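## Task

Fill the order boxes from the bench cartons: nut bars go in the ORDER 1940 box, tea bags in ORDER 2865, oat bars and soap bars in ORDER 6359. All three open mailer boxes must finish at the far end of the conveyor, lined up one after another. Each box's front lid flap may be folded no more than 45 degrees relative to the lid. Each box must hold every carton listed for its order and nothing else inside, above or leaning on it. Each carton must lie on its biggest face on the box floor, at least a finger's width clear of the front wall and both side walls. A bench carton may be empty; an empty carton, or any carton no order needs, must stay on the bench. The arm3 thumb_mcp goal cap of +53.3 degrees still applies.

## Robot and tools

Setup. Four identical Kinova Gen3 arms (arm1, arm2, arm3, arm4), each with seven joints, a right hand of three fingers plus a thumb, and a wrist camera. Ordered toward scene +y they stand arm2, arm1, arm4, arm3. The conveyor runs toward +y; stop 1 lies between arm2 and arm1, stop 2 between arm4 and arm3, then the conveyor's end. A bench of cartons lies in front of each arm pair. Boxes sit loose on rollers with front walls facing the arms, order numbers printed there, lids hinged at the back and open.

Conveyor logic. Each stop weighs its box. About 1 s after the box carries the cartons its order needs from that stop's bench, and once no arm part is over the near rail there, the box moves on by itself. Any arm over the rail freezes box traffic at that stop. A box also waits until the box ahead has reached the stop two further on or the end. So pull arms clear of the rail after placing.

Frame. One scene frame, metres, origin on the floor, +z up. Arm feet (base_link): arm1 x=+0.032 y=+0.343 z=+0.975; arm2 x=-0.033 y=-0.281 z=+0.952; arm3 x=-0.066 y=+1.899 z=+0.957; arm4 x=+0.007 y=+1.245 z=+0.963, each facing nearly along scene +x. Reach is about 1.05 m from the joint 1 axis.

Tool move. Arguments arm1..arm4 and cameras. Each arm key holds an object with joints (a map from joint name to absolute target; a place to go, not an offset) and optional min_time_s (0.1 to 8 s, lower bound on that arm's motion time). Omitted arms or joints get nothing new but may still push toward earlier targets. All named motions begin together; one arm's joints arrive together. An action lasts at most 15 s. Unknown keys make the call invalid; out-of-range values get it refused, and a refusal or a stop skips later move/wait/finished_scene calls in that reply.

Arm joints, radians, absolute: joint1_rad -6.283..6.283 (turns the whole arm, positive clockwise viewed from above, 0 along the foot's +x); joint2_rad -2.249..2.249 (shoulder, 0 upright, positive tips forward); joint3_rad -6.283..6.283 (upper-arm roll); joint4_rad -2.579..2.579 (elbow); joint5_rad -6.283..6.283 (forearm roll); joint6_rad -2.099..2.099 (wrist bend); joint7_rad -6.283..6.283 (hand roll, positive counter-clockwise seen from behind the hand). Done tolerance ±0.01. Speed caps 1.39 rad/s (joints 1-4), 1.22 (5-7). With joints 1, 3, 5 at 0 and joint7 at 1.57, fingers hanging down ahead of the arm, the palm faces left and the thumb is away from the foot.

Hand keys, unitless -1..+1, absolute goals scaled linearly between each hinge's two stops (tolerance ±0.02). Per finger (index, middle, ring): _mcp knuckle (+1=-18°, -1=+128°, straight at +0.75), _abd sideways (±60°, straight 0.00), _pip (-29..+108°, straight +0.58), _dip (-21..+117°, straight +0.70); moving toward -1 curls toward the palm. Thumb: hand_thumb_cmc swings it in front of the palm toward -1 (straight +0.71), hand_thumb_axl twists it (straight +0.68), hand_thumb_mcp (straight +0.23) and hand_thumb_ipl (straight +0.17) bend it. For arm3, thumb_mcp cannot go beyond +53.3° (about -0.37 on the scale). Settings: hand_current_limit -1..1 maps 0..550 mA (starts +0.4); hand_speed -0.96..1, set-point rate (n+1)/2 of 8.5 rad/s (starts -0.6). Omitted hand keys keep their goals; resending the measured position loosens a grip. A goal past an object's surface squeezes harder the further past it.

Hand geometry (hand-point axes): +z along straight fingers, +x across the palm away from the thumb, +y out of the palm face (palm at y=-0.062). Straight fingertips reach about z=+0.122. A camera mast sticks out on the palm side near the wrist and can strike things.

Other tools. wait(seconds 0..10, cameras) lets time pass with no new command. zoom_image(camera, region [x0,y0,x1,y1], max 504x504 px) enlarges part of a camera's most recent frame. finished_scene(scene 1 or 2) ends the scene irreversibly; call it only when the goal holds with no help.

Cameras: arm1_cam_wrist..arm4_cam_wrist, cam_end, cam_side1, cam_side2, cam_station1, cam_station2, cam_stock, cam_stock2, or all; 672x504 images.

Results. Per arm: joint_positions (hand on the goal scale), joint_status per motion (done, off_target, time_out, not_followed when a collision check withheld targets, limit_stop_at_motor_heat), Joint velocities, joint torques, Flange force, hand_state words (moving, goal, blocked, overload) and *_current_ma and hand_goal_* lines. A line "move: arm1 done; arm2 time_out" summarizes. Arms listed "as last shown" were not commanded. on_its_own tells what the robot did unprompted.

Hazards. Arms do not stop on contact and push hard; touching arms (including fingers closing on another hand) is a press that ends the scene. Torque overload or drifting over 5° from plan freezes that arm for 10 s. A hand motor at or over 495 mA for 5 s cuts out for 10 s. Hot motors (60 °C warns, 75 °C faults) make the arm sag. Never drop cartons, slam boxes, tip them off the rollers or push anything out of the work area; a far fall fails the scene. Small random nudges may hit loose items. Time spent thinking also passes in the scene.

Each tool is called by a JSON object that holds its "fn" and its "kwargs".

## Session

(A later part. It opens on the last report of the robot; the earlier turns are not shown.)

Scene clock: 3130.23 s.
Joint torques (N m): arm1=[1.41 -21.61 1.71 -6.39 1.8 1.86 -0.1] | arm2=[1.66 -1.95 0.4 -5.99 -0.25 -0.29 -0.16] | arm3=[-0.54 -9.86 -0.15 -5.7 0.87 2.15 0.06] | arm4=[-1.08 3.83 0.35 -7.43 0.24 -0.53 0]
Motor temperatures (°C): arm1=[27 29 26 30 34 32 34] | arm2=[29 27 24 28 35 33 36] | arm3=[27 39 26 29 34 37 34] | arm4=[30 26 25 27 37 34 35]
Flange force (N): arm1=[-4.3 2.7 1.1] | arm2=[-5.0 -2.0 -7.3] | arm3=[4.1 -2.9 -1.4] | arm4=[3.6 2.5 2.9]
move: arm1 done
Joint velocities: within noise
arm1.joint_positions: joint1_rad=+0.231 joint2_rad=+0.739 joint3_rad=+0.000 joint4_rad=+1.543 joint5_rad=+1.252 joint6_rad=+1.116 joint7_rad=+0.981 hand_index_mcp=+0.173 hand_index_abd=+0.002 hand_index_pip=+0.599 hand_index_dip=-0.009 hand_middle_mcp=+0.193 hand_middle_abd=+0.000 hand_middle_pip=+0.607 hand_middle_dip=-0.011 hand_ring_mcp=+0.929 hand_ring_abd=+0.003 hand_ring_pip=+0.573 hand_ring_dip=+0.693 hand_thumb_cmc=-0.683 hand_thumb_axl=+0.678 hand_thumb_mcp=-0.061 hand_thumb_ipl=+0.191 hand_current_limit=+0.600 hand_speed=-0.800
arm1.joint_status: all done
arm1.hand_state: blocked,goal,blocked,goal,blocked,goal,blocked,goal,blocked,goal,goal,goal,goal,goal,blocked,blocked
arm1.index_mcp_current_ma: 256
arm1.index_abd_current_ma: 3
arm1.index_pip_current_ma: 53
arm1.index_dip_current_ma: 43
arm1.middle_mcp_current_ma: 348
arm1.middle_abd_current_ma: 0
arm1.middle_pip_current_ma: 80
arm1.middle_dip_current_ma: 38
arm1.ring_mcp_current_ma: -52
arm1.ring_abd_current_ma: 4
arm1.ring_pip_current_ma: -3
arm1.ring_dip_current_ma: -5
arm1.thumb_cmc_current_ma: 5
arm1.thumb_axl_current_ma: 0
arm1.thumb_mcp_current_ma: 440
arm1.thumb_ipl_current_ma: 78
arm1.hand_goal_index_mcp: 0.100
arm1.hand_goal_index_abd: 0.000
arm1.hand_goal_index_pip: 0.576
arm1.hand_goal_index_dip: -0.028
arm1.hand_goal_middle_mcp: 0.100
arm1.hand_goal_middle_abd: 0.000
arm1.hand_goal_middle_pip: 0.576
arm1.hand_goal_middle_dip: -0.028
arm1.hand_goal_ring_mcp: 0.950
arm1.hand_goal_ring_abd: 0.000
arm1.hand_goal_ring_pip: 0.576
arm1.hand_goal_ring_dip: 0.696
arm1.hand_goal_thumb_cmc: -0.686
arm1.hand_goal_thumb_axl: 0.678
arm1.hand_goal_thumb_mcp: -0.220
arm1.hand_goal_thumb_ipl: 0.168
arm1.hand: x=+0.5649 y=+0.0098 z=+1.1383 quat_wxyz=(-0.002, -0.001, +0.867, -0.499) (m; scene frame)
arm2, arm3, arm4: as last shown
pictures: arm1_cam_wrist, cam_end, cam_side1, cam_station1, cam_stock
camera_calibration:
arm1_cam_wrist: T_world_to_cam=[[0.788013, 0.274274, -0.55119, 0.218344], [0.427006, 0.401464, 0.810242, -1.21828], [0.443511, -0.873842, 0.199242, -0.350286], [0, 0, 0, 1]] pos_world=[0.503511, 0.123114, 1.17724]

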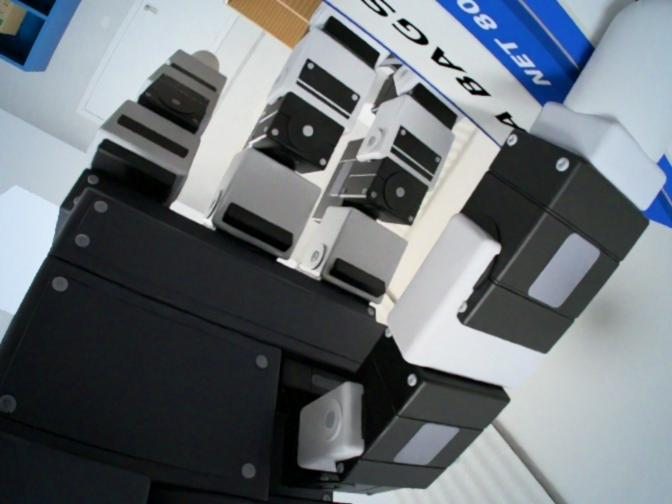

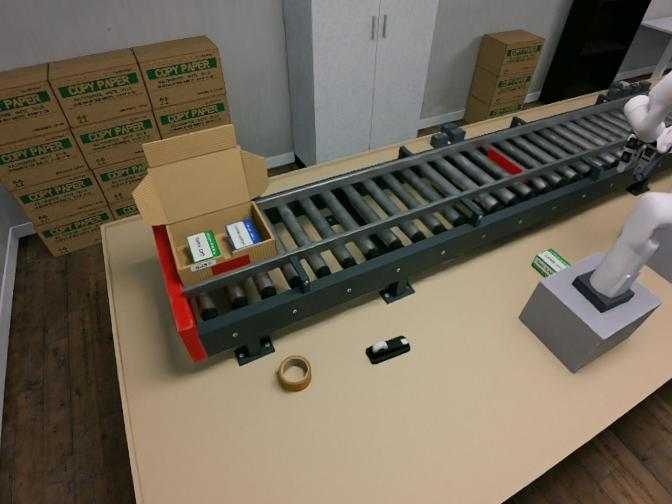

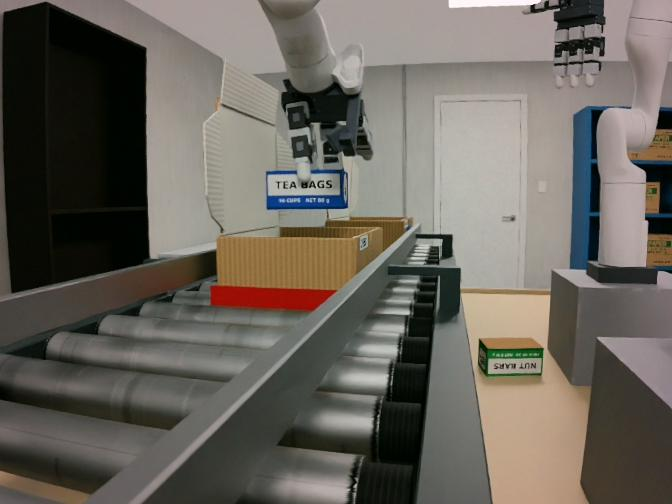

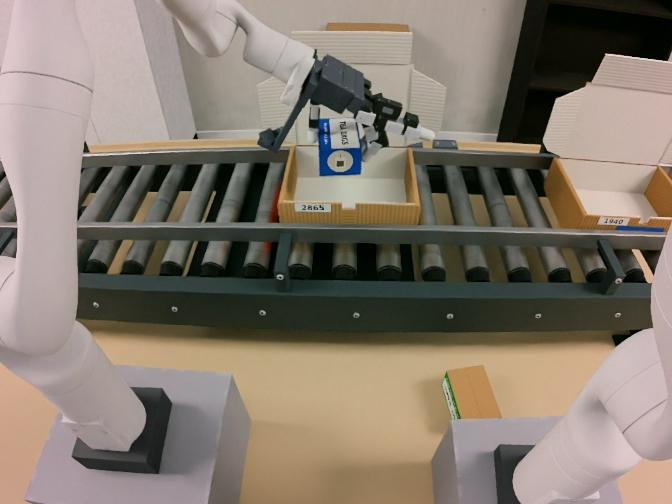

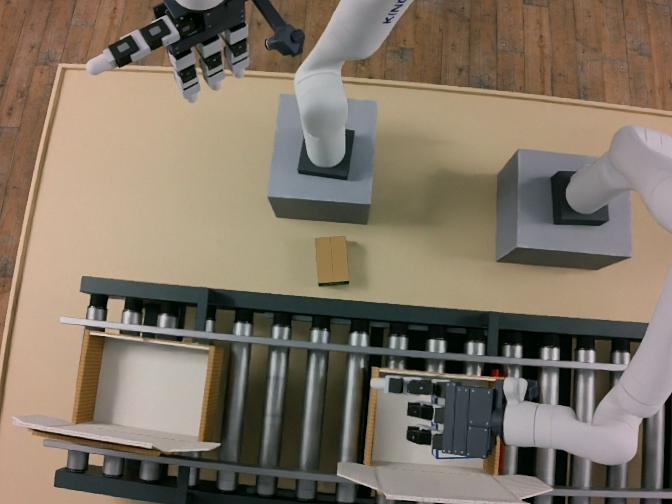

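{"fn": "move", "kwargs": {"arm1": {"joints":{"hand_ring_pip":0.82,"joint1_rad":0.23107,"joint2_rad":0.87502,"joint3_rad":0,"joint4_rad":1.58282,"joint5_rad":1.34024,"joint6_rad":1.06809,"joint7_rad":0.78969},"min_time_s":2}, "cameras": ["cam_station1"]}}

{"fn": "zoom_image", "kwargs": {"camera": "cam_station1", "region": [240, 100, 480, 280]}}

{"fn": "move", "kwargs": {"arm1": {"joints":{"joint1_rad":0.23107,"joint2_rad":0.922,"joint3_rad":0,"joint4_rad":1.58539,"joint5_rad":1.36721,"joint6_rad":1.05739,"joint7_rad":0.73431},"min_time_s":1}, "cameras": ["cam_station1","cam_side1"]}}

{"fn": "zoom_image", "kwargs": {"camera": "cam_station1", "region": [240, 100, 480, 280]}}

Scene clock: 3202.63 s.
Joint torques (N m): arm1=[1.37 -22.37 1.95 -5.28 1.44 2.27 -0.1] | arm2=[1.67 -1.75 0.29 -5.91 -0.16 -0.33 -0.16] | arm3=[-0.42 -9.77 -0.2 -5.61 0.83 2.12 0.13] | arm4=[-1.12 3.82 0.39 -7.44 0.22 -0.51 0]
Motor temperatures (°C): arm1=[27 29 26 30 34 32 34] | arm2=[29 27 24 28 35 33 36] | arm3=[27 38 26 28 34 37 34] | arm4=[30 26 25 27 37 34 35]
Flange force (N): arm1=[-3.8 3.3 1.5] | arm2=[-4.6 -2.1 -7.6] | arm3=[4.0 -2.8 -1.4] | arm4=[3.5 2.6 3.0]
move: arm1 done
Joint velocities: within noise
arm1.joint_positions: joint1_rad=+0.231 joint2_rad=+0.875 joint3_rad=+0.000 joint4_rad=+1.583 joint5_rad=+1.340 joint6_rad=+1.068 joint7_rad=+0.790 hand_index_mcp=+0.173 hand_index_abd=+0.002 hand_index_pip=+0.599 hand_index_dip=-0.009 hand_middle_mcp=+0.193 hand_middle_abd=+0.000 hand_middle_pip=+0.607 hand_middle_dip=-0.011 hand_ring_mcp=+0.929 hand_ring_abd=+0.003 hand_ring_pip=+0.811 hand_ring_dip=+0.693 hand_thumb_cmc=-0.683 hand_thumb_axl=+0.678 hand_thumb_mcp=-0.061 hand_thumb_ipl=+0.191 hand_current_limit=+0.600 hand_speed=-0.800
arm1.joint_status: all done
arm1.hand_state: blocked,goal,blocked,goal,blocked,goal,blocked,goal,blocked,goal,goal,goal,goal,goal,blocked,blocked
arm1.index_mcp_current_ma: 256
arm1.index_abd_current_ma: 3
arm1.index_pip_current_ma: 54
arm1.index_dip_current_ma: 43
arm1.middle_mcp_current_ma: 348
arm1.middle_abd_current_ma: 0
arm1.middle_pip_current_ma: 80
arm1.middle_dip_current_ma: 38
arm1.ring_mcp_current_ma: -51
arm1.ring_abd_current_ma: 4
arm1.ring_pip_current_ma: -16
arm1.ring_dip_current_ma: -5
arm1.thumb_cmc_current_ma: 5
arm1.thumb_axl_current_ma: 0
arm1.thumb_mcp_current_ma: 440
arm1.thumb_ipl_current_ma: 78
arm1.hand_goal_index_mcp: 0.100
arm1.hand_goal_index_abd: 0.000
arm1.hand_goal_index_pip: 0.576
arm1.hand_goal_index_dip: -0.028
arm1.hand_goal_middle_mcp: 0.100
arm1.hand_goal_middle_abd: 0.000
arm1.hand_goal_middle_pip: 0.576
arm1.hand_goal_middle_dip: -0.028
arm1.hand_goal_ring_mcp: 0.950
arm1.hand_goal_ring_abd: 0.000
arm1.hand_goal_ring_pip: 0.820
arm1.hand_goal_ring_dip: 0.696
arm1.hand_goal_thumb_cmc: -0.686
arm1.hand_goal_thumb_axl: 0.678
arm1.hand_goal_thumb_mcp: -0.220
arm1.hand_goal_thumb_ipl: 0.168
arm1.hand: x=+0.5645 y=+0.0100 z=+1.0583 quat_wxyz=(-0.002, -0.001, +0.866, -0.499) (m; scene frame)
arm2, arm3, arm4: as last shown
pictures: cam_station1

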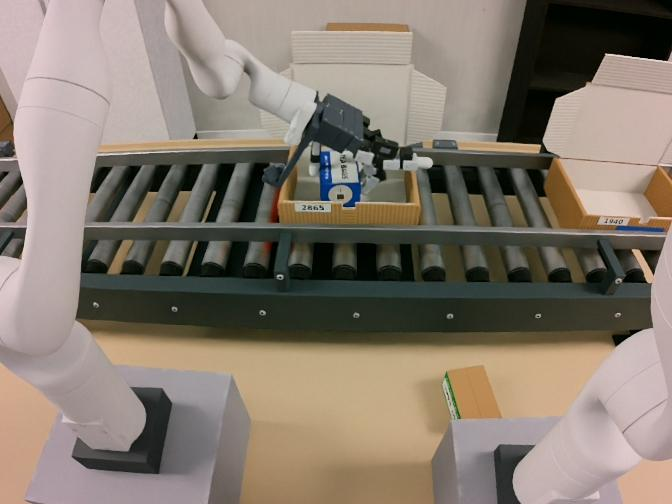

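Scaled by 2.100.

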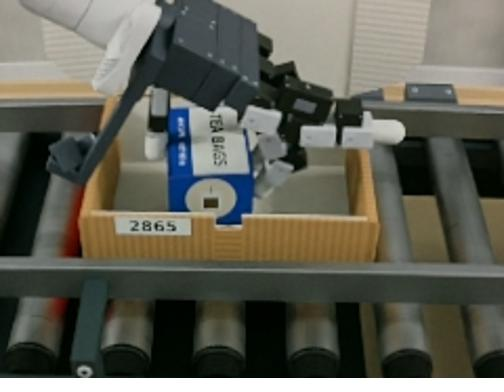

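Scene clock: 3203.93 s.
Joint torques (N m): arm1=[1.38 -22.57 2.04 -4.98 1.36 2.35 -0.07] | arm2=[1.66 -1.86 0.34 -5.99 -0.15 -0.37 -0.19] | arm3=[-0.54 -9.9 -0.17 -5.72 0.91 2.11 0.09] | arm4=[-1.11 3.81 0.37 -7.42 0.26 -0.54 0]
Motor temperatures (°C): arm1=[27 29 26 30 34 32 34] | arm2=[29 27 24 28 35 33 36] | arm3=[27 38 26 28 34 37 34] | arm4=[30 26 25 27 37 34 35]
Flange force (N): arm1=[-3.4 3.5 1.5] | arm2=[-4.7 -2.1 -7.5] | arm3=[4.0 -2.7 -1.4] | arm4=[3.5 2.6 2.8]
move: arm1 done
Joint velocities: within noise
arm1.joint_positions: joint1_rad=+0.231 joint2_rad=+0.922 joint3_rad=+0.000 joint4_rad=+1.585 joint5_rad=+1.367 joint6_rad=+1.057 joint7_rad=+0.734 hand_index_mcp=+0.173 hand_index_abd=+0.002 hand_index_pip=+0.599 hand_index_dip=-0.009 hand_middle_mcp=+0.193 hand_middle_abd=+0.000 hand_middle_pip=+0.607 hand_middle_dip=-0.011 hand_ring_mcp=+0.929 hand_ring_abd=+0.003 hand_ring_pip=+0.811 hand_ring_dip=+0.693 hand_thumb_cmc=-0.683 hand_thumb_axl=+0.678 hand_thumb_mcp=-0.061 hand_thumb_ipl=+0.191 hand_current_limit=+0.600 hand_speed=-0.800
arm1.joint_status: all done
arm1.hand_state: blocked,goal,blocked,goal,blocked,goal,blocked,goal,blocked,goal,goal,goal,goal,goal,blocked,blocked
arm1.index_mcp_current_ma: 256
arm1.index_abd_current_ma: 3
arm1.index_pip_current_ma: 54
arm1.index_dip_current_ma: 43
arm1.middle_mcp_current_ma: 348
arm1.middle_abd_current_ma: 0
arm1.middle_pip_current_ma: 80
arm1.middle_dip_current_ma: 38
arm1.ring_mcp_current_ma: -51
arm1.ring_abd_current_ma: 4
arm1.ring_pip_current_ma: -16
arm1.ring_dip_current_ma: -5
arm1.thumb_cmc_current_ma: 5
arm1.thumb_axl_current_ma: 0
arm1.thumb_mcp_current_ma: 440
arm1.thumb_ipl_current_ma: 78
arm1.hand_goal_index_mcp: 0.100
arm1.hand_goal_index_abd: 0.000
arm1.hand_goal_index_pip: 0.576
arm1.hand_goal_index_dip: -0.028
arm1.hand_goal_middle_mcp: 0.100
arm1.hand_goal_middle_abd: 0.000
arm1.hand_goal_middle_pip: 0.576
arm1.hand_goal_middle_dip: -0.028
arm1.hand_goal_ring_mcp: 0.950
arm1.hand_goal_ring_abd: 0.000
arm1.hand_goal_ring_pip: 0.820
arm1.hand_goal_ring_dip: 0.696
arm1.hand_goal_thumb_cmc: -0.686
arm1.hand_goal_thumb_axl: 0.678
arm1.hand_goal_thumb_mcp: -0.220
arm1.hand_goal_thumb_ipl: 0.168
arm1.hand: x=+0.5644 y=+0.0101 z=+1.0333 quat_wxyz=(-0.002, -0.001, +0.866, -0.499) (m; scene frame)
arm2, arm3, arm4: as last shown
pictures: cam_side1, cam_station1

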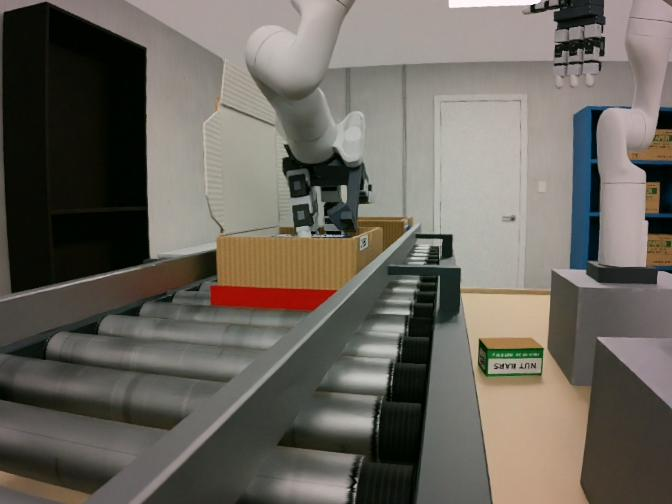

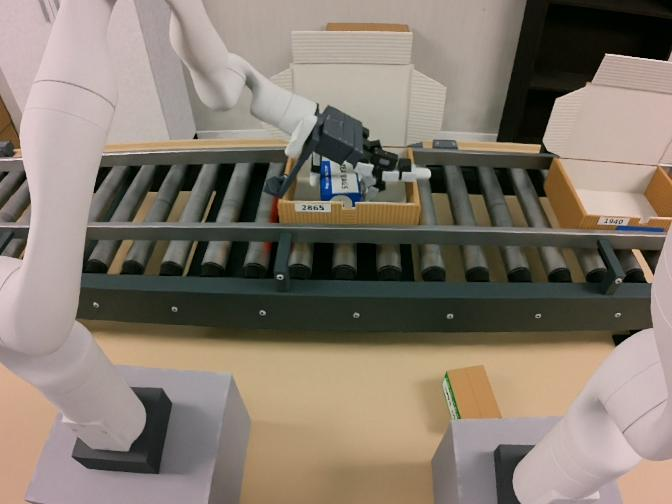

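Scaled by 2.100.

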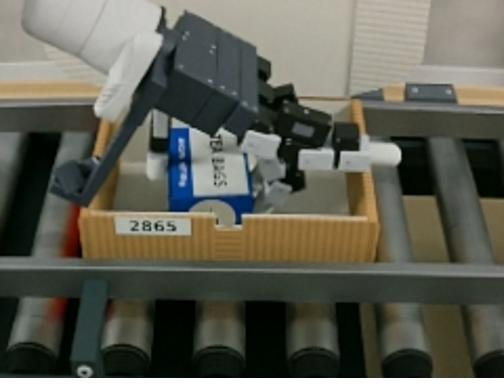

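{"fn": "move", "kwargs": {"arm1": {"joints":{"joint1_rad":0.23107,"joint2_rad":0.9471,"joint3_rad":0,"joint4_rad":1.58486,"joint5_rad":1.38088,"joint6_rad":1.05257,"joint7_rad":0.70654},"min_time_s":1}, "cameras": ["cam_station1"]}}

{"fn": "zoom_image", "kwargs": {"camera": "cam_station1", "region": [260, 130, 440, 250]}}

Scene clock: 3211.37 s.
Joint torques (N m): arm1=[2.99 -13.43 1.94 -4.27 1.28 0.61 -1.69] | arm2=[1.63 -1.99 0.3 -5.95 -0.23 -0.36 -0.19] | arm3=[-0.54 -9.84 -0.24 -5.63 0.91 2.11 0.05] | arm4=[-1.07 3.8 0.34 -7.4 0.2 -0.54 -0.01]
Motor temperatures (°C): arm1=[27 29 26 30 34 32 34] | arm2=[29 27 24 28 35 33 36] | arm3=[27 38 26 28 34 37 34] | arm4=[30 26 25 27 37 34 35]
Flange force (N): arm1=[0.7 -12.7 -14.3] | arm2=[-5.0 -2.4 -7.7] | arm3=[3.8 -3.3 -1.5] | arm4=[3.5 2.4 2.7]
move: arm1 done
Joint velocities: within noise
arm1.joint_positions: joint1_rad=+0.231 joint2_rad=+0.947 joint3_rad=+0.000 joint4_rad=+1.585 joint5_rad=+1.381 joint6_rad=+1.053 joint7_rad=+0.707 hand_index_mcp=+0.173 hand_index_abd=+0.002 hand_index_pip=+0.599 hand_index_dip=-0.009 hand_middle_mcp=+0.193 hand_middle_abd=+0.000 hand_middle_pip=+0.607 hand_middle_dip=-0.011 hand_ring_mcp=+0.929 hand_ring_abd=+0.003 hand_ring_pip=+0.811 hand_ring_dip=+0.693 hand_thumb_cmc=-0.683 hand_thumb_axl=+0.678 hand_thumb_mcp=-0.061 hand_thumb_ipl=+0.191 hand_current_limit=+0.600 hand_speed=-0.800
arm1.joint_status: all done
arm1.hand_state: blocked,goal,blocked,goal,blocked,goal,blocked,goal,blocked,goal,goal,goal,goal,goal,blocked,blocked
arm1.index_mcp_current_ma: 256
arm1.index_abd_current_ma: 3
arm1.index_pip_current_ma: 54
arm1.index_dip_current_ma: 43
arm1.middle_mcp_current_ma: 348
arm1.middle_abd_current_ma: 0
arm1.middle_pip_current_ma: 80
arm1.middle_dip_current_ma: 38
arm1.ring_mcp_current_ma: -51
arm1.ring_abd_current_ma: 4
arm1.ring_pip_current_ma: -16
arm1.ring_dip_current_ma: -5
arm1.thumb_cmc_current_ma: 5
arm1.thumb_axl_current_ma: 0
arm1.thumb_mcp_current_ma: 440
arm1.thumb_ipl_current_ma: 78
arm1.hand_goal_index_mcp: 0.100
arm1.hand_goal_index_abd: 0.000
arm1.hand_goal_index_pip: 0.576
arm1.hand_goal_index_dip: -0.028
arm1.hand_goal_middle_mcp: 0.100
arm1.hand_goal_middle_abd: 0.000
arm1.hand_goal_middle_pip: 0.576
arm1.hand_goal_middle_dip: -0.028
arm1.hand_goal_ring_mcp: 0.950
arm1.hand_goal_ring_abd: 0.000
arm1.hand_goal_ring_pip: 0.820
arm1.hand_goal_ring_dip: 0.696
arm1.hand_goal_thumb_cmc: -0.686
arm1.hand_goal_thumb_axl: 0.678
arm1.hand_goal_thumb_mcp: -0.220
arm1.hand_goal_thumb_ipl: 0.168
arm1.hand: x=+0.5644 y=+0.0101 z=+1.0203 quat_wxyz=(-0.002, -0.001, +0.867, -0.499) (m; scene frame)
arm2, arm3, arm4: as last shown
pictures: cam_station1

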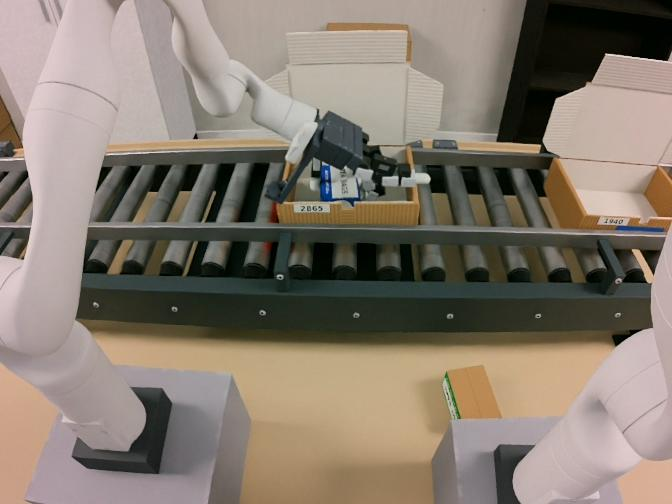

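Scaled by 2.800.

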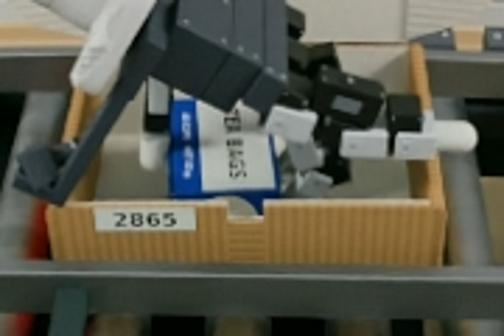

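{"fn": "move", "kwargs": {"arm1": {"joints":{"joint1_rad":0.23107,"joint2_rad":0.9440,"joint3_rad":0,"joint4_rad":1.5850,"joint5_rad":1.3790,"joint6_rad":1.0532,"joint7_rad":0.7103},"min_time_s":0.6}}}

{"fn": "move", "kwargs": {"arm1": {"joints":{"hand_index_mcp":0.26,"hand_middle_mcp":0.28,"hand_thumb_mcp":0.0}}, "cameras": ["cam_station1","cam_stock"]}}

{"fn": "zoom_image", "kwargs": {"camera": "cam_station1", "region": [260, 130, 440, 250]}}

Scene clock: 3229.03 s.
Joint torques (N m): arm1=[2.13 -17.57 1.79 -3.87 1.09 1.51 -0.76] | arm2=[1.56 -1.89 0.32 -6.02 -0.22 -0.32 -0.19] | arm3=[-0.43 -9.82 -0.14 -5.71 0.84 2.1 0.1] | arm4=[-1.03 3.83 0.4 -7.39 0.24 -0.53 0.02]
Motor temperatures (°C): arm1=[27 29 26 30 34 32 34] | arm2=[29 27 24 28 35 33 36] | arm3=[27 38 26 28 34 37 34] | arm4=[30 26 25 27 37 34 35]
Flange force (N): arm1=[-2.6 -5.3 -6.0] | arm2=[-4.7 -2.2 -7.2] | arm3=[4.1 -2.6 -1.5] | arm4=[3.5 2.7 2.7]
move: arm1 done
Joint velocities: within noise
arm1.joint_positions: joint1_rad=+0.231 joint2_rad=+0.944 joint3_rad=+0.000 joint4_rad=+1.585 joint5_rad=+1.379 joint6_rad=+1.053 joint7_rad=+0.710 hand_index_mcp=+0.173 hand_index_abd=+0.002 hand_index_pip=+0.599 hand_index_dip=-0.009 hand_middle_mcp=+0.193 hand_middle_abd=+0.000 hand_middle_pip=+0.607 hand_middle_dip=-0.011 hand_ring_mcp=+0.929 hand_ring_abd=+0.003 hand_ring_pip=+0.811 hand_ring_dip=+0.693 hand_thumb_cmc=-0.683 hand_thumb_axl=+0.678 hand_thumb_mcp=-0.061 hand_thumb_ipl=+0.191 hand_current_limit=+0.600 hand_speed=-0.800
arm1.joint_status: all done
arm1.hand_state: blocked,goal,blocked,goal,blocked,goal,blocked,goal,blocked,goal,goal,goal,goal,goal,blocked,blocked
arm1.index_mcp_current_ma: 256
arm1.index_abd_current_ma: 3
arm1.index_pip_current_ma: 54
arm1.index_dip_current_ma: 43
arm1.middle_mcp_current_ma: 348
arm1.middle_abd_current_ma: 0
arm1.middle_pip_current_ma: 80
arm1.middle_dip_current_ma: 38
arm1.ring_mcp_current_ma: -51
arm1.ring_abd_current_ma: 4
arm1.ring_pip_current_ma: -16
arm1.ring_dip_current_ma: -5
arm1.thumb_cmc_current_ma: 5
arm1.thumb_axl_current_ma: 0
arm1.thumb_mcp_current_ma: 440
arm1.thumb_ipl_current_ma: 78
arm1.hand_goal_index_mcp: 0.100
arm1.hand_goal_index_abd: 0.000
arm1.hand_goal_index_pip: 0.576
arm1.hand_goal_index_dip: -0.028
arm1.hand_goal_middle_mcp: 0.100
arm1.hand_goal_middle_abd: 0.000
arm1.hand_goal_middle_pip: 0.576
arm1.hand_goal_middle_dip: -0.028
arm1.hand_goal_ring_mcp: 0.950
arm1.hand_goal_ring_abd: 0.000
arm1.hand_goal_ring_pip: 0.820
arm1.hand_goal_ring_dip: 0.696
arm1.hand_goal_thumb_cmc: -0.686
arm1.hand_goal_thumb_axl: 0.678
arm1.hand_goal_thumb_mcp: -0.220
arm1.hand_goal_thumb_ipl: 0.168
arm1.hand: x=+0.5643 y=+0.0101 z=+1.0219 quat_wxyz=(-0.002, -0.001, +0.867, -0.499) (m; scene frame)
arm2, arm3, arm4: as last shown
pictures: none

Scene clock: 3229.77 s.
Joint torques (N m): arm1=[1.53 -17.05 1.12 -3.49 0.72 1.24 -0.69] | arm2=[1.54 -1.96 0.35 -5.94 -0.19 -0.35 -0.14] | arm3=[-0.47 -9.79 -0.26 -5.65 0.91 2.11 0.05] | arm4=[-1.08 3.79 0.43 -7.41 0.21 -0.54 0]
Motor temperatures (°C): arm1=[27 29 26 30 34 32 34] | arm2=[29 27 24 28 35 33 36] | arm3=[27 38 26 28 34 37 34] | arm4=[30 26 25 27 37 34 35]
Flange force (N): arm1=[-2.6 -6.5 -5.1] | arm2=[-5.1 -2.0 -7.7] | arm3=[3.8 -3.3 -1.8] | arm4=[3.4 2.7 2.7]
move: arm1 done
Joint velocities: within noise
arm1.joint_positions: joint1_rad=+0.231 joint2_rad=+0.944 joint3_rad=+0.000 joint4_rad=+1.585 joint5_rad=+1.379 joint6_rad=+1.053 joint7_rad=+0.710 hand_index_mcp=+0.248 hand_index_abd=+0.002 hand_index_pip=+0.578 hand_index_dip=-0.024 hand_middle_mcp=+0.266 hand_middle_abd=+0.000 hand_middle_pip=+0.578 hand_middle_dip=-0.025 hand_ring_mcp=+0.929 hand_ring_abd=+0.003 hand_ring_pip=+0.811 hand_ring_dip=+0.693 hand_thumb_cmc=-0.682 hand_thumb_axl=+0.679 hand_thumb_mcp=-0.004 hand_thumb_ipl=+0.170 hand_current_limit=+0.600 hand_speed=-0.800
arm1.joint_status: all done
arm1.hand_state: goal,goal,goal,goal,goal,goal,goal,goal,blocked,goal,goal,goal,goal,goal,goal,goal
arm1.index_mcp_current_ma: -26
arm1.index_abd_current_ma: 3
arm1.index_pip_current_ma: 2
arm1.index_dip_current_ma: 5
arm1.middle_mcp_current_ma: -30
arm1.middle_abd_current_ma: 0
arm1.middle_pip_current_ma: 2
arm1.middle_dip_current_ma: 4
arm1.ring_mcp_current_ma: -51
arm1.ring_abd_current_ma: 4
arm1.ring_pip_current_ma: -16
arm1.ring_dip_current_ma: -5
arm1.thumb_cmc_current_ma: 6
arm1.thumb_axl_current_ma: 1
arm1.thumb_mcp_current_ma: -7
arm1.thumb_ipl_current_ma: 4
arm1.hand_goal_index_mcp: 0.260
arm1.hand_goal_index_abd: 0.000
arm1.hand_goal_index_pip: 0.576
arm1.hand_goal_index_dip: -0.028
arm1.hand_goal_middle_mcp: 0.280
arm1.hand_goal_middle_abd: 0.000
arm1.hand_goal_middle_pip: 0.576
arm1.hand_goal_middle_dip: -0.028
arm1.hand_goal_ring_mcp: 0.950
arm1.hand_goal_ring_abd: 0.000
arm1.hand_goal_ring_pip: 0.820
arm1.hand_goal_ring_dip: 0.696
arm1.hand_goal_thumb_cmc: -0.686
arm1.hand_goal_thumb_axl: 0.678
arm1.hand_goal_thumb_mcp: 0.000
arm1.hand_goal_thumb_ipl: 0.168
arm1.hand: x=+0.5643 y=+0.0101 z=+1.0219 quat_wxyz=(-0.002, -0.001, +0.867, -0.499) (m; scene frame)
arm2, arm3, arm4: as last shown
pictures: cam_station1, cam_stock

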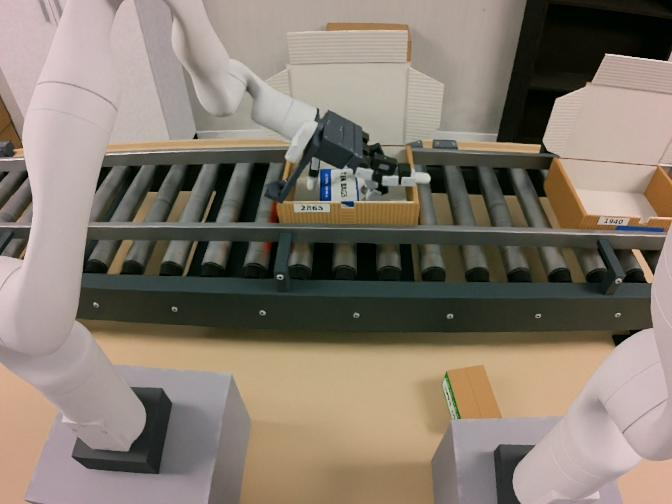

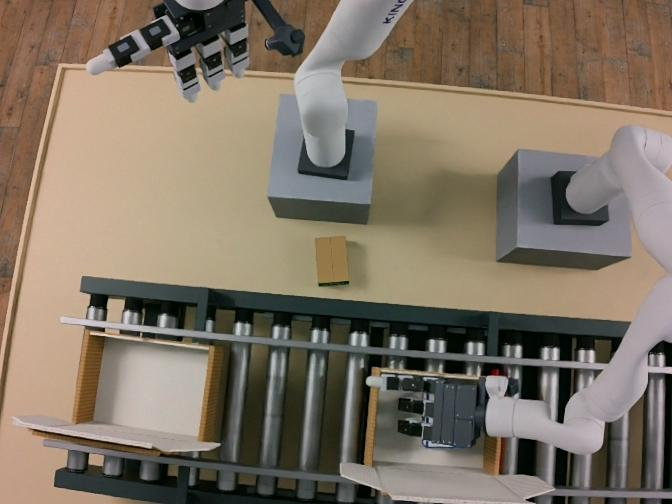

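Scaled by 2.800.

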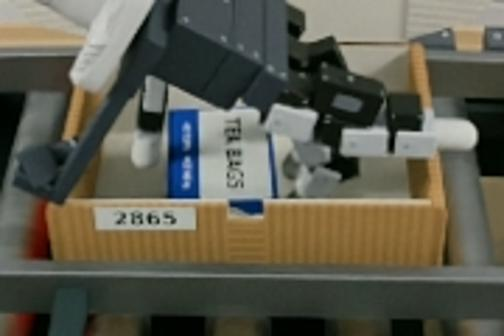

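{"fn": "move", "kwargs": {"arm1": {"joints":{"joint1_rad":0.23107,"joint2_rad":0.922,"joint3_rad":0,"joint4_rad":1.58539,"joint5_rad":1.36721,"joint6_rad":1.05739,"joint7_rad":0.73431},"min_time_s":1.5}, "cameras": ["cam_station1"]}}

{"fn": "zoom_image", "kwargs": {"camera": "cam_station1", "region": [260, 130, 440, 250]}}

{"fn": "move", "kwargs": {"arm1": {"joints":{"joint1_rad":0.23107,"joint2_rad":0.87502,"joint3_rad":0,"joint4_rad":1.58282,"joint5_rad":1.34024,"joint6_rad":1.06809,"joint7_rad":0.78969},"min_time_s":1.2}}}

{"fn": "move", "kwargs": {"arm1": {"joints":{"joint1_rad":0.23107,"joint2_rad":0.73871,"joint3_rad":0,"joint4_rad":1.54282,"joint5_rad":1.2519,"joint6_rad":1.11607,"joint7_rad":0.98093},"min_time_s":1.5}}}

{"fn": "move", "kwargs": {"arm1": {"joints":{"joint1_rad":0.73896,"joint2_rad":0.34191,"joint3_rad":0,"joint4_rad":2.40777,"joint5_rad":2.05318,"joint6_rad":0.82118,"joint7_rad":0.40144},"min_time_s":2.5}, "cameras": ["cam_station1","cam_stock","cam_side1"]}}

Scene clock: 3264.97 s.
Joint torques (N m): arm1=[1.41 -21.89 1.83 -4.64 1.22 2.17 -0.05] | arm2=[1.57 -1.89 0.35 -5.99 -0.18 -0.34 -0.18] | arm3=[-0.51 -9.86 -0.2 -5.63 0.83 2.13 0.07] | arm4=[-1.08 3.79 0.36 -7.38 0.24 -0.51 0.01]
Motor temperatures (°C): arm1=[27 29 26 30 34 32 34] | arm2=[29 27 24 28 35 33 36] | arm3=[27 38 26 28 34 37 34] | arm4=[30 26 25 27 37 34 35]
Flange force (N): arm1=[-3.6 2.4 0.9] | arm2=[-4.8 -2.0 -7.4] | arm3=[4.0 -2.9 -1.1] | arm4=[3.4 2.5 2.7]
move: arm1 done
Joint velocities: within noise
arm1.joint_positions: joint1_rad=+0.231 joint2_rad=+0.922 joint3_rad=+0.000 joint4_rad=+1.585 joint5_rad=+1.367 joint6_rad=+1.057 joint7_rad=+0.734 hand_index_mcp=+0.248 hand_index_abd=+0.002 hand_index_pip=+0.578 hand_index_dip=-0.024 hand_middle_mcp=+0.266 hand_middle_abd=+0.000 hand_middle_pip=+0.578 hand_middle_dip=-0.025 hand_ring_mcp=+0.929 hand_ring_abd=+0.003 hand_ring_pip=+0.811 hand_ring_dip=+0.693 hand_thumb_cmc=-0.682 hand_thumb_axl=+0.679 hand_thumb_mcp=-0.004 hand_thumb_ipl=+0.170 hand_current_limit=+0.600 hand_speed=-0.800
arm1.joint_status: all done
arm1.hand_state: goal,goal,goal,goal,goal,goal,goal,goal,blocked,goal,goal,goal,goal,goal,goal,goal
arm1.index_mcp_current_ma: -26
arm1.index_abd_current_ma: 3
arm1.index_pip_current_ma: 2
arm1.index_dip_current_ma: 5
arm1.middle_mcp_current_ma: -30
arm1.middle_abd_current_ma: 0
arm1.middle_pip_current_ma: 2
arm1.middle_dip_current_ma: 4
arm1.ring_mcp_current_ma: -50
arm1.ring_abd_current_ma: 4
arm1.ring_pip_current_ma: -16
arm1.ring_dip_current_ma: -5
arm1.thumb_cmc_current_ma: 6
arm1.thumb_axl_current_ma: 1
arm1.thumb_mcp_current_ma: -7
arm1.thumb_ipl_current_ma: 4
arm1.hand_goal_index_mcp: 0.260
arm1.hand_goal_index_abd: 0.000
arm1.hand_goal_index_pip: 0.576
arm1.hand_goal_index_dip: -0.028
arm1.hand_goal_middle_mcp: 0.280
arm1.hand_goal_middle_abd: 0.000
arm1.hand_goal_middle_pip: 0.576
arm1.hand_goal_middle_dip: -0.028
arm1.hand_goal_ring_mcp: 0.950
arm1.hand_goal_ring_abd: 0.000
arm1.hand_goal_ring_pip: 0.820
arm1.hand_goal_ring_dip: 0.696
arm1.hand_goal_thumb_cmc: -0.686
arm1.hand_goal_thumb_axl: 0.678
arm1.hand_goal_thumb_mcp: 0.000
arm1.hand_goal_thumb_ipl: 0.168
arm1.hand: x=+0.5644 y=+0.0100 z=+1.0333 quat_wxyz=(-0.002, -0.001, +0.866, -0.499) (m; scene frame)
arm2.joint_positions: joint1_rad=+1.200 joint2_rad=-0.381 joint3_rad=-0.100 joint4_rad=+1.427 joint5_rad=-0.012 joint6_rad=+1.938 joint7_rad=+1.841 hand_index_mcp=+0.753 hand_index_abd=+0.000 hand_index_pip=+0.577 hand_index_dip=+0.696 hand_middle_mcp=+0.753 hand_middle_abd=+0.000 hand_middle_pip=+0.577 hand_middle_dip=+0.696 hand_ring_mcp=+0.753 hand_ring_abd=+0.000 hand_ring_pip=+0.577 hand_ring_dip=+0.696 hand_thumb_cmc=+0.714 hand_thumb_axl=+0.677 hand_thumb_mcp=+0.224 hand_thumb_ipl=+0.168 hand_current_limit=+0.400 hand_speed=-0.600
arm2.joint_status: not commanded
arm2.hand_state: goal,goal,goal,goal,goal,goal,goal,goal,goal,goal,goal,goal,goal,goal,goal,goal
arm2.index_mcp_current_ma: 0
arm2.index_abd_current_ma: 0
arm2.index_pip_current_ma: 0
arm2.index_dip_current_ma: 0
arm2.middle_mcp_current_ma: 0
arm2.middle_abd_current_ma: 0
arm2.middle_pip_current_ma: 0
arm2.middle_dip_current_ma: 0
arm2.ring_mcp_current_ma: 0
arm2.ring_abd_current_ma: 0
arm2.ring_pip_current_ma: 0
arm2.ring_dip_current_ma: 0
arm2.thumb_cmc_current_ma: 0
arm2.thumb_axl_current_ma: 0
arm2.thumb_mcp_current_ma: 0
arm2.thumb_ipl_current_ma: 0
arm2.hand_goal_index_mcp: 0.754
arm2.hand_goal_index_abd: 0.000
arm2.hand_goal_index_pip: 0.576
arm2.hand_goal_index_dip: 0.696
arm2.hand_goal_middle_mcp: 0.754
arm2.hand_goal_middle_abd: 0.000
arm2.hand_goal_middle_pip: 0.576
arm2.hand_goal_middle_dip: 0.696
arm2.hand_goal_ring_mcp: 0.754
arm2.hand_goal_ring_abd: 0.000
arm2.hand_goal_ring_pip: 0.576
arm2.hand_goal_ring_dip: 0.696
arm2.hand_goal_thumb_cmc: 0.714
arm2.hand_goal_thumb_axl: 0.678
arm2.hand_goal_thumb_mcp: 0.226
arm2.hand_goal_thumb_ipl: 0.168
arm2.hand: x=+0.1015 y=-0.4070 z=+1.4821 quat_wxyz=(+0.045, +0.433, +0.899, -0.056) (m; scene frame)
arm3.joint_positions: joint1_rad=+0.422 joint2_rad=+0.297 joint3_rad=+0.000 joint4_rad=+2.356 joint5_rad=+1.841 joint6_rad=+0.835 joint7_rad=+0.550 hand_index_mcp=+0.267 hand_index_abd=-0.003 hand_index_pip=+0.578 hand_index_dip=-0.025 hand_middle_mcp=+0.268 hand_middle_abd=-0.003 hand_middle_pip=+0.577 hand_middle_dip=-0.025 hand_ring_mcp=+0.925 hand_ring_abd=-0.002 hand_ring_pip=+0.574 hand_ring_dip=+0.693 hand_thumb_cmc=-0.683 hand_thumb_axl=+0.679 hand_thumb_mcp=-0.003 hand_thumb_ipl=+0.170 hand_current_limit=+0.600 hand_speed=-0.700
arm3.joint_status: not commanded
arm3.hand_state: goal,goal,goal,goal,goal,goal,goal,goal,blocked,goal,goal,goal,goal,goal,goal,goal
arm3.index_mcp_current_ma: -9
arm3.index_abd_current_ma: 0
arm3.index_pip_current_ma: 0
arm3.index_dip_current_ma: 1
arm3.middle_mcp_current_ma: -7
arm3.middle_abd_current_ma: 0
arm3.middle_pip_current_ma: 0
arm3.middle_dip_current_ma: 1
arm3.ring_mcp_current_ma: -24
arm3.ring_abd_current_ma: 0
arm3.ring_pip_current_ma: 0
arm3.ring_dip_current_ma: -1
arm3.thumb_cmc_current_ma: 1
arm3.thumb_axl_current_ma: 0
arm3.thumb_mcp_current_ma: -1
arm3.thumb_ipl_current_ma: 1
arm3.hand_goal_index_mcp: 0.280
arm3.hand_goal_index_abd: 0.000
arm3.hand_goal_index_pip: 0.576
arm3.hand_goal_index_dip: -0.028
arm3.hand_goal_middle_mcp: 0.280
arm3.hand_goal_middle_abd: 0.000
arm3.hand_goal_middle_pip: 0.576
arm3.hand_goal_middle_dip: -0.028
arm3.hand_goal_ring_mcp: 0.950
arm3.hand_goal_ring_abd: 0.000
arm3.hand_goal_ring_pip: 0.576
arm3.hand_goal_ring_dip: 0.696
arm3.hand_goal_thumb_cmc: -0.686
arm3.hand_goal_thumb_axl: 0.678
arm3.hand_goal_thumb_mcp: 0.000
arm3.hand_goal_thumb_ipl: 0.168
arm3.hand: x=+0.2002 y=+1.5281 z=+1.1398 quat_wxyz=(+0.022, -0.038, +0.867, -0.497) (m; scene frame)
arm4.joint_positions: joint1_rad=+0.148 joint2_rad=-0.496 joint3_rad=-0.122 joint4_rad=+1.434 joint5_rad=+0.010 joint6_rad=+2.067 joint7_rad=+1.781 hand_index_mcp=+0.753 hand_index_abd=+0.000 hand_index_pip=+0.577 hand_index_dip=+0.696 hand_middle_mcp=+0.753 hand_middle_abd=+0.000 hand_middle_pip=+0.577 hand_middle_dip=+0.696 hand_ring_mcp=+0.753 hand_ring_abd=+0.000 hand_ring_pip=+0.577 hand_ring_dip=+0.696 hand_thumb_cmc=+0.714 hand_thumb_axl=+0.677 hand_thumb_mcp=+0.224 hand_thumb_ipl=+0.168 hand_current_limit=+0.400 hand_speed=-0.600
arm4.joint_status: not commanded
arm4.hand_state: goal,goal,goal,goal,goal,goal,goal,goal,goal,goal,goal,goal,goal,goal,goal,goal
arm4.index_mcp_current_ma: -3
arm4.index_abd_current_ma: 0
arm4.index_pip_current_ma: 2
arm4.index_dip_current_ma: 0
arm4.middle_mcp_current_ma: -3
arm4.middle_abd_current_ma: 0
arm4.middle_pip_current_ma: 2
arm4.middle_dip_current_ma: 0
arm4.ring_mcp_current_ma: -3
arm4.ring_abd_current_ma: 0
arm4.ring_pip_current_ma: 2
arm4.ring_dip_current_ma: 0
arm4.thumb_cmc_current_ma: 1
arm4.thumb_axl_current_ma: -3
arm4.thumb_mcp_current_ma: -10
arm4.thumb_ipl_current_ma: -1
arm4.hand_goal_index_mcp: 0.754
arm4.hand_goal_index_abd: 0.000
arm4.hand_goal_index_pip: 0.576
arm4.hand_goal_index_dip: 0.696
arm4.hand_goal_middle_mcp: 0.754
arm4.hand_goal_middle_abd: 0.000
arm4.hand_goal_middle_pip: 0.576
arm4.hand_goal_middle_dip: 0.696
arm4.hand_goal_ring_mcp: 0.754
arm4.hand_goal_ring_abd: 0.000
arm4.hand_goal_ring_pip: 0.576
arm4.hand_goal_ring_dip: 0.696
arm4.hand_goal_thumb_cmc: 0.714
arm4.hand_goal_thumb_axl: 0.678
arm4.hand_goal_thumb_mcp: 0.226
arm4.hand_goal_thumb_ipl: 0.168
arm4.hand: x=+0.0959 y=+1.3365 z=+1.4992 quat_wxyz=(+0.066, -0.158, +0.984, -0.042) (m; scene frame)
pictures: cam_station1

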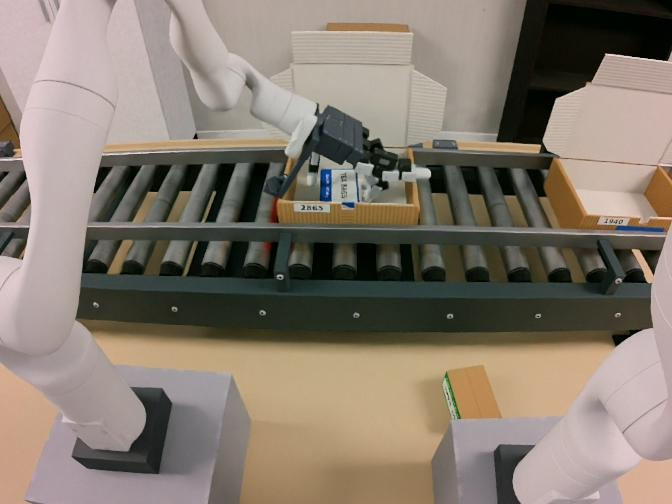

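Scaled by 2.800.

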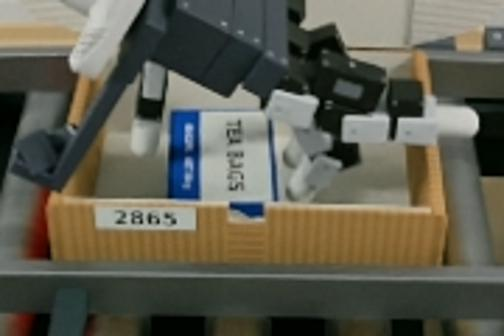

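Scene clock: 3266.47 s.
Joint torques (N m): arm1=[1.42 -21.68 1.75 -5 1.3 2.09 -0.08] | arm2=[1.55 -1.88 0.3 -6.05 -0.23 -0.29 -0.18] | arm3=[-0.46 -9.86 -0.27 -5.65 0.85 2.11 0.15] | arm4=[-1.07 3.81 0.38 -7.39 0.23 -0.53 0]
Motor temperatures (°C): arm1=[27 29 26 30 34 32 34] | arm2=[29 27 24 28 35 33 36] | arm3=[27 38 26 28 34 37 34] | arm4=[30 26 25 27 37 34 35]
Flange force (N): arm1=[-3.8 2.3 0.8] | arm2=[-4.6 -2.2 -7.0] | arm3=[4.1 -2.6 -1.2] | arm4=[3.5 2.6 2.7]
move: arm1 done
Joint velocities: within noise
arm1.joint_positions: joint1_rad=+0.231 joint2_rad=+0.875 joint3_rad=+0.000 joint4_rad=+1.583 joint5_rad=+1.340 joint6_rad=+1.068 joint7_rad=+0.790 hand_index_mcp=+0.248 hand_index_abd=+0.002 hand_index_pip=+0.578 hand_index_dip=-0.024 hand_middle_mcp=+0.266 hand_middle_abd=+0.000 hand_middle_pip=+0.578 hand_middle_dip=-0.025 hand_ring_mcp=+0.929 hand_ring_abd=+0.003 hand_ring_pip=+0.811 hand_ring_dip=+0.693 hand_thumb_cmc=-0.682 hand_thumb_axl=+0.679 hand_thumb_mcp=-0.004 hand_thumb_ipl=+0.170 hand_current_limit=+0.600 hand_speed=-0.800
arm1.joint_status: all done
arm1.hand_state: goal,goal,goal,goal,goal,goal,goal,goal,blocked,goal,goal,goal,goal,goal,goal,goal
arm1.index_mcp_current_ma: -26
arm1.index_abd_current_ma: 3
arm1.index_pip_current_ma: 2
arm1.index_dip_current_ma: 5
arm1.middle_mcp_current_ma: -30
arm1.middle_abd_current_ma: 0
arm1.middle_pip_current_ma: 2
arm1.middle_dip_current_ma: 4
arm1.ring_mcp_current_ma: -50
arm1.ring_abd_current_ma: 4
arm1.ring_pip_current_ma: -16
arm1.ring_dip_current_ma: -5
arm1.thumb_cmc_current_ma: 6
arm1.thumb_axl_current_ma: 1
arm1.thumb_mcp_current_ma: -7
arm1.thumb_ipl_current_ma: 4
arm1.hand_goal_index_mcp: 0.260
arm1.hand_goal_index_abd: 0.000
arm1.hand_goal_index_pip: 0.576
arm1.hand_goal_index_dip: -0.028
arm1.hand_goal_middle_mcp: 0.280
arm1.hand_goal_middle_abd: 0.000
arm1.hand_goal_middle_pip: 0.576
arm1.hand_goal_middle_dip: -0.028
arm1.hand_goal_ring_mcp: 0.950
arm1.hand_goal_ring_abd: 0.000
arm1.hand_goal_ring_pip: 0.820
arm1.hand_goal_ring_dip: 0.696
arm1.hand_goal_thumb_cmc: -0.686
arm1.hand_goal_thumb_axl: 0.678
arm1.hand_goal_thumb_mcp: 0.000
arm1.hand_goal_thumb_ipl: 0.168
arm1.hand: x=+0.5645 y=+0.0100 z=+1.0583 quat_wxyz=(-0.002, -0.001, +0.867, -0.499) (m; scene frame)
arm2, arm3, arm4: as last shown
pictures: none

Scene clock: 3268.30 s.
Joint torques (N m): arm1=[1.4 -20.84 1.57 -6.05 1.6 1.73 -0.03] | arm2=[1.63 -1.9 0.3 -6.01 -0.15 -0.37 -0.2] | arm3=[-0.4 -9.81 -0.19 -5.65 0.93 2.15 0.03] | arm4=[-1.1 3.82 0.4 -7.42 0.23 -0.52 0.01]
Motor temperatures (°C): arm1=[27 29 26 30 34 32 34] | arm2=[29 27 24 28 35 33 36] | arm3=[27 38 26 28 34 37 34] | arm4=[30 26 25 27 37 34 35]
Flange force (N): arm1=[-4.0 1.7 0.4] | arm2=[-4.7 -2.3 -7.4] | arm3=[3.6 -3.4 -2.0] | arm4=[3.4 2.7 2.9]
move: arm1 done
Joint velocities: within noise
arm1.joint_positions: joint1_rad=+0.231 joint2_rad=+0.739 joint3_rad=+0.000 joint4_rad=+1.543 joint5_rad=+1.252 joint6_rad=+1.116 joint7_rad=+0.981 hand_index_mcp=+0.248 hand_index_abd=+0.002 hand_index_pip=+0.578 hand_index_dip=-0.024 hand_middle_mcp=+0.266 hand_middle_abd=+0.000 hand_middle_pip=+0.578 hand_middle_dip=-0.025 hand_ring_mcp=+0.929 hand_ring_abd=+0.003 hand_ring_pip=+0.811 hand_ring_dip=+0.693 hand_thumb_cmc=-0.682 hand_thumb_axl=+0.679 hand_thumb_mcp=-0.004 hand_thumb_ipl=+0.170 hand_current_limit=+0.600 hand_speed=-0.800
arm1.joint_status: all done
arm1.hand_state: goal,goal,goal,goal,goal,goal,goal,goal,blocked,goal,goal,goal,goal,goal,goal,goal
arm1.index_mcp_current_ma: -26
arm1.index_abd_current_ma: 3
arm1.index_pip_current_ma: 2
arm1.index_dip_current_ma: 5
arm1.middle_mcp_current_ma: -30
arm1.middle_abd_current_ma: 0
arm1.middle_pip_current_ma: 2
arm1.middle_dip_current_ma: 4
arm1.ring_mcp_current_ma: -50
arm1.ring_abd_current_ma: 4
arm1.ring_pip_current_ma: -16
arm1.ring_dip_current_ma: -5
arm1.thumb_cmc_current_ma: 6
arm1.thumb_axl_current_ma: 1
arm1.thumb_mcp_current_ma: -7
arm1.thumb_ipl_current_ma: 4
arm1.hand_goal_index_mcp: 0.260
arm1.hand_goal_index_abd: 0.000
arm1.hand_goal_index_pip: 0.576
arm1.hand_goal_index_dip: -0.028
arm1.hand_goal_middle_mcp: 0.280
arm1.hand_goal_middle_abd: 0.000
arm1.hand_goal_middle_pip: 0.576
arm1.hand_goal_middle_dip: -0.028
arm1.hand_goal_ring_mcp: 0.950
arm1.hand_goal_ring_abd: 0.000
arm1.hand_goal_ring_pip: 0.820
arm1.hand_goal_ring_dip: 0.696
arm1.hand_goal_thumb_cmc: -0.686
arm1.hand_goal_thumb_axl: 0.678
arm1.hand_goal_thumb_mcp: 0.000
arm1.hand_goal_thumb_ipl: 0.168
arm1.hand: x=+0.5648 y=+0.0098 z=+1.1383 quat_wxyz=(-0.002, -0.001, +0.867, -0.499) (m; scene frame)
arm2, arm3, arm4: as last shown
pictures: none

Scene clock: 3271.17 s.
Joint torques (N m): arm1=[1.48 -12.19 0.4 -4.14 0.49 2.63 -0.03] | arm2=[1.51 -1.94 0.38 -6.03 -0.19 -0.37 -0.2] | arm3=[-0.48 -9.82 -0.27 -5.64 0.86 2.14 0.05] | arm4=[-1.05 3.78 0.4 -7.4 0.22 -0.53 0.02]
Motor temperatures (°C): arm1=[27 29 26 30 34 32 34] | arm2=[29 27 24 28 35 33 36] | arm3=[27 38 26 28 34 37 34] | arm4=[30 26 25 27 37 34 35]
Flange force (N): arm1=[-4.3 -0.1 0.7] | arm2=[-4.8 -2.0 -7.4] | arm3=[4.0 -3.2 -1.5] | arm4=[3.4 2.6 2.7]
move: arm1 done
Joint velocities: within noise
arm1.joint_positions: joint1_rad=+0.739 joint2_rad=+0.342 joint3_rad=+0.000 joint4_rad=+2.408 joint5_rad=+2.053 joint6_rad=+0.821 joint7_rad=+0.401 hand_index_mcp=+0.248 hand_index_abd=+0.002 hand_index_pip=+0.578 hand_index_dip=-0.024 hand_middle_mcp=+0.266 hand_middle_abd=+0.000 hand_middle_pip=+0.578 hand_middle_dip=-0.025 hand_ring_mcp=+0.929 hand_ring_abd=+0.003 hand_ring_pip=+0.811 hand_ring_dip=+0.693 hand_thumb_cmc=-0.682 hand_thumb_axl=+0.679 hand_thumb_mcp=-0.003 hand_thumb_ipl=+0.170 hand_current_limit=+0.600 hand_speed=-0.800
arm1.joint_status: all done
arm1.hand_state: goal,goal,goal,goal,goal,goal,goal,goal,blocked,goal,goal,goal,goal,goal,goal,goal
arm1.index_mcp_current_ma: -26
arm1.index_abd_current_ma: 3
arm1.index_pip_current_ma: 2
arm1.index_dip_current_ma: 5
arm1.middle_mcp_current_ma: -30
arm1.middle_abd_current_ma: 0
arm1.middle_pip_current_ma: 2
arm1.middle_dip_current_ma: 4
arm1.ring_mcp_current_ma: -50
arm1.ring_abd_current_ma: 4
arm1.ring_pip_current_ma: -16
arm1.ring_dip_current_ma: -5
arm1.thumb_cmc_current_ma: 5
arm1.thumb_axl_current_ma: 1
arm1.thumb_mcp_current_ma: -6
arm1.thumb_ipl_current_ma: 4
arm1.hand_goal_index_mcp: 0.260
arm1.hand_goal_index_abd: 0.000
arm1.hand_goal_index_pip: 0.576
arm1.hand_goal_index_dip: -0.028
arm1.hand_goal_middle_mcp: 0.280
arm1.hand_goal_middle_abd: 0.000
arm1.hand_goal_middle_pip: 0.576
arm1.hand_goal_middle_dip: -0.028
arm1.hand_goal_ring_mcp: 0.950
arm1.hand_goal_ring_abd: 0.000
arm1.hand_goal_ring_pip: 0.820
arm1.hand_goal_ring_dip: 0.696
arm1.hand_goal_thumb_cmc: -0.686
arm1.hand_goal_thumb_axl: 0.678
arm1.hand_goal_thumb_mcp: 0.000
arm1.hand_goal_thumb_ipl: 0.168
arm1.hand: x=+0.2524 y=-0.0583 z=+1.1394 quat_wxyz=(+0.009, -0.020, +0.866, -0.499) (m; scene frame)
arm2, arm3, arm4: as last shown
pictures: cam_side1, cam_station1, cam_stock

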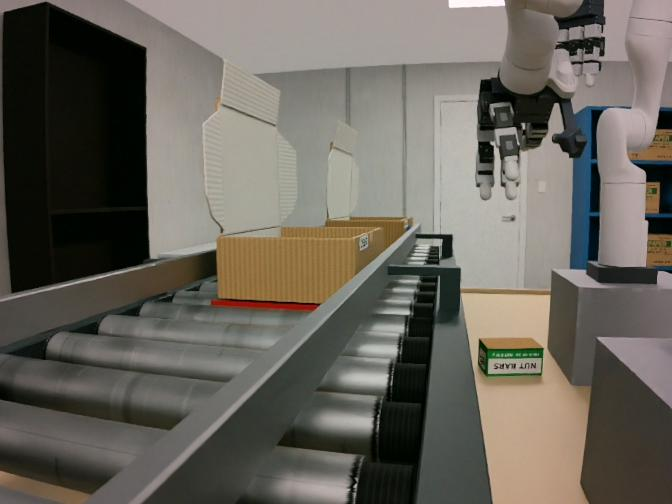

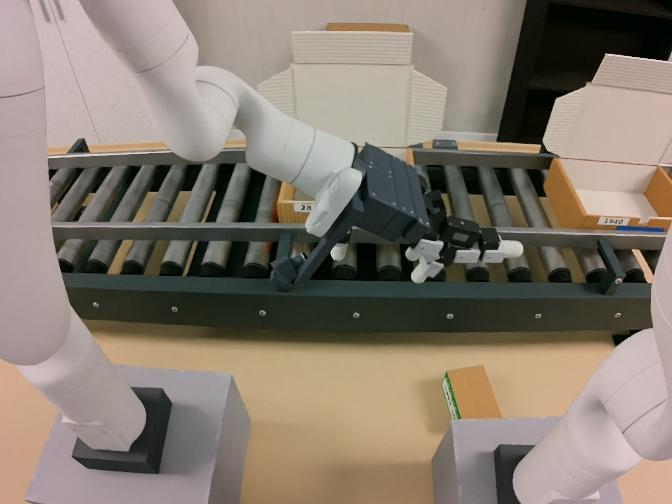

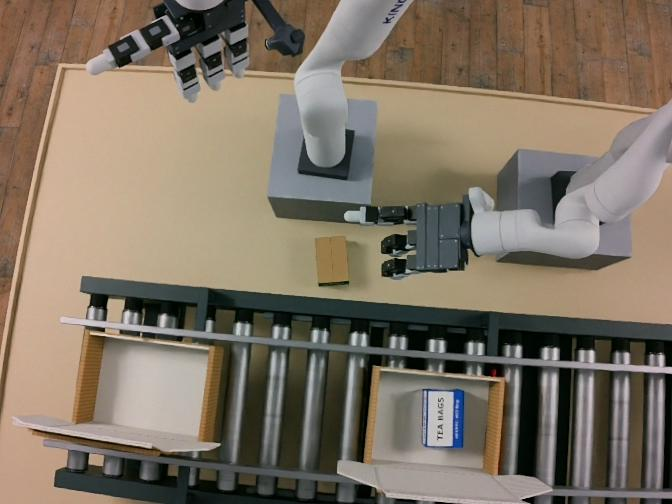

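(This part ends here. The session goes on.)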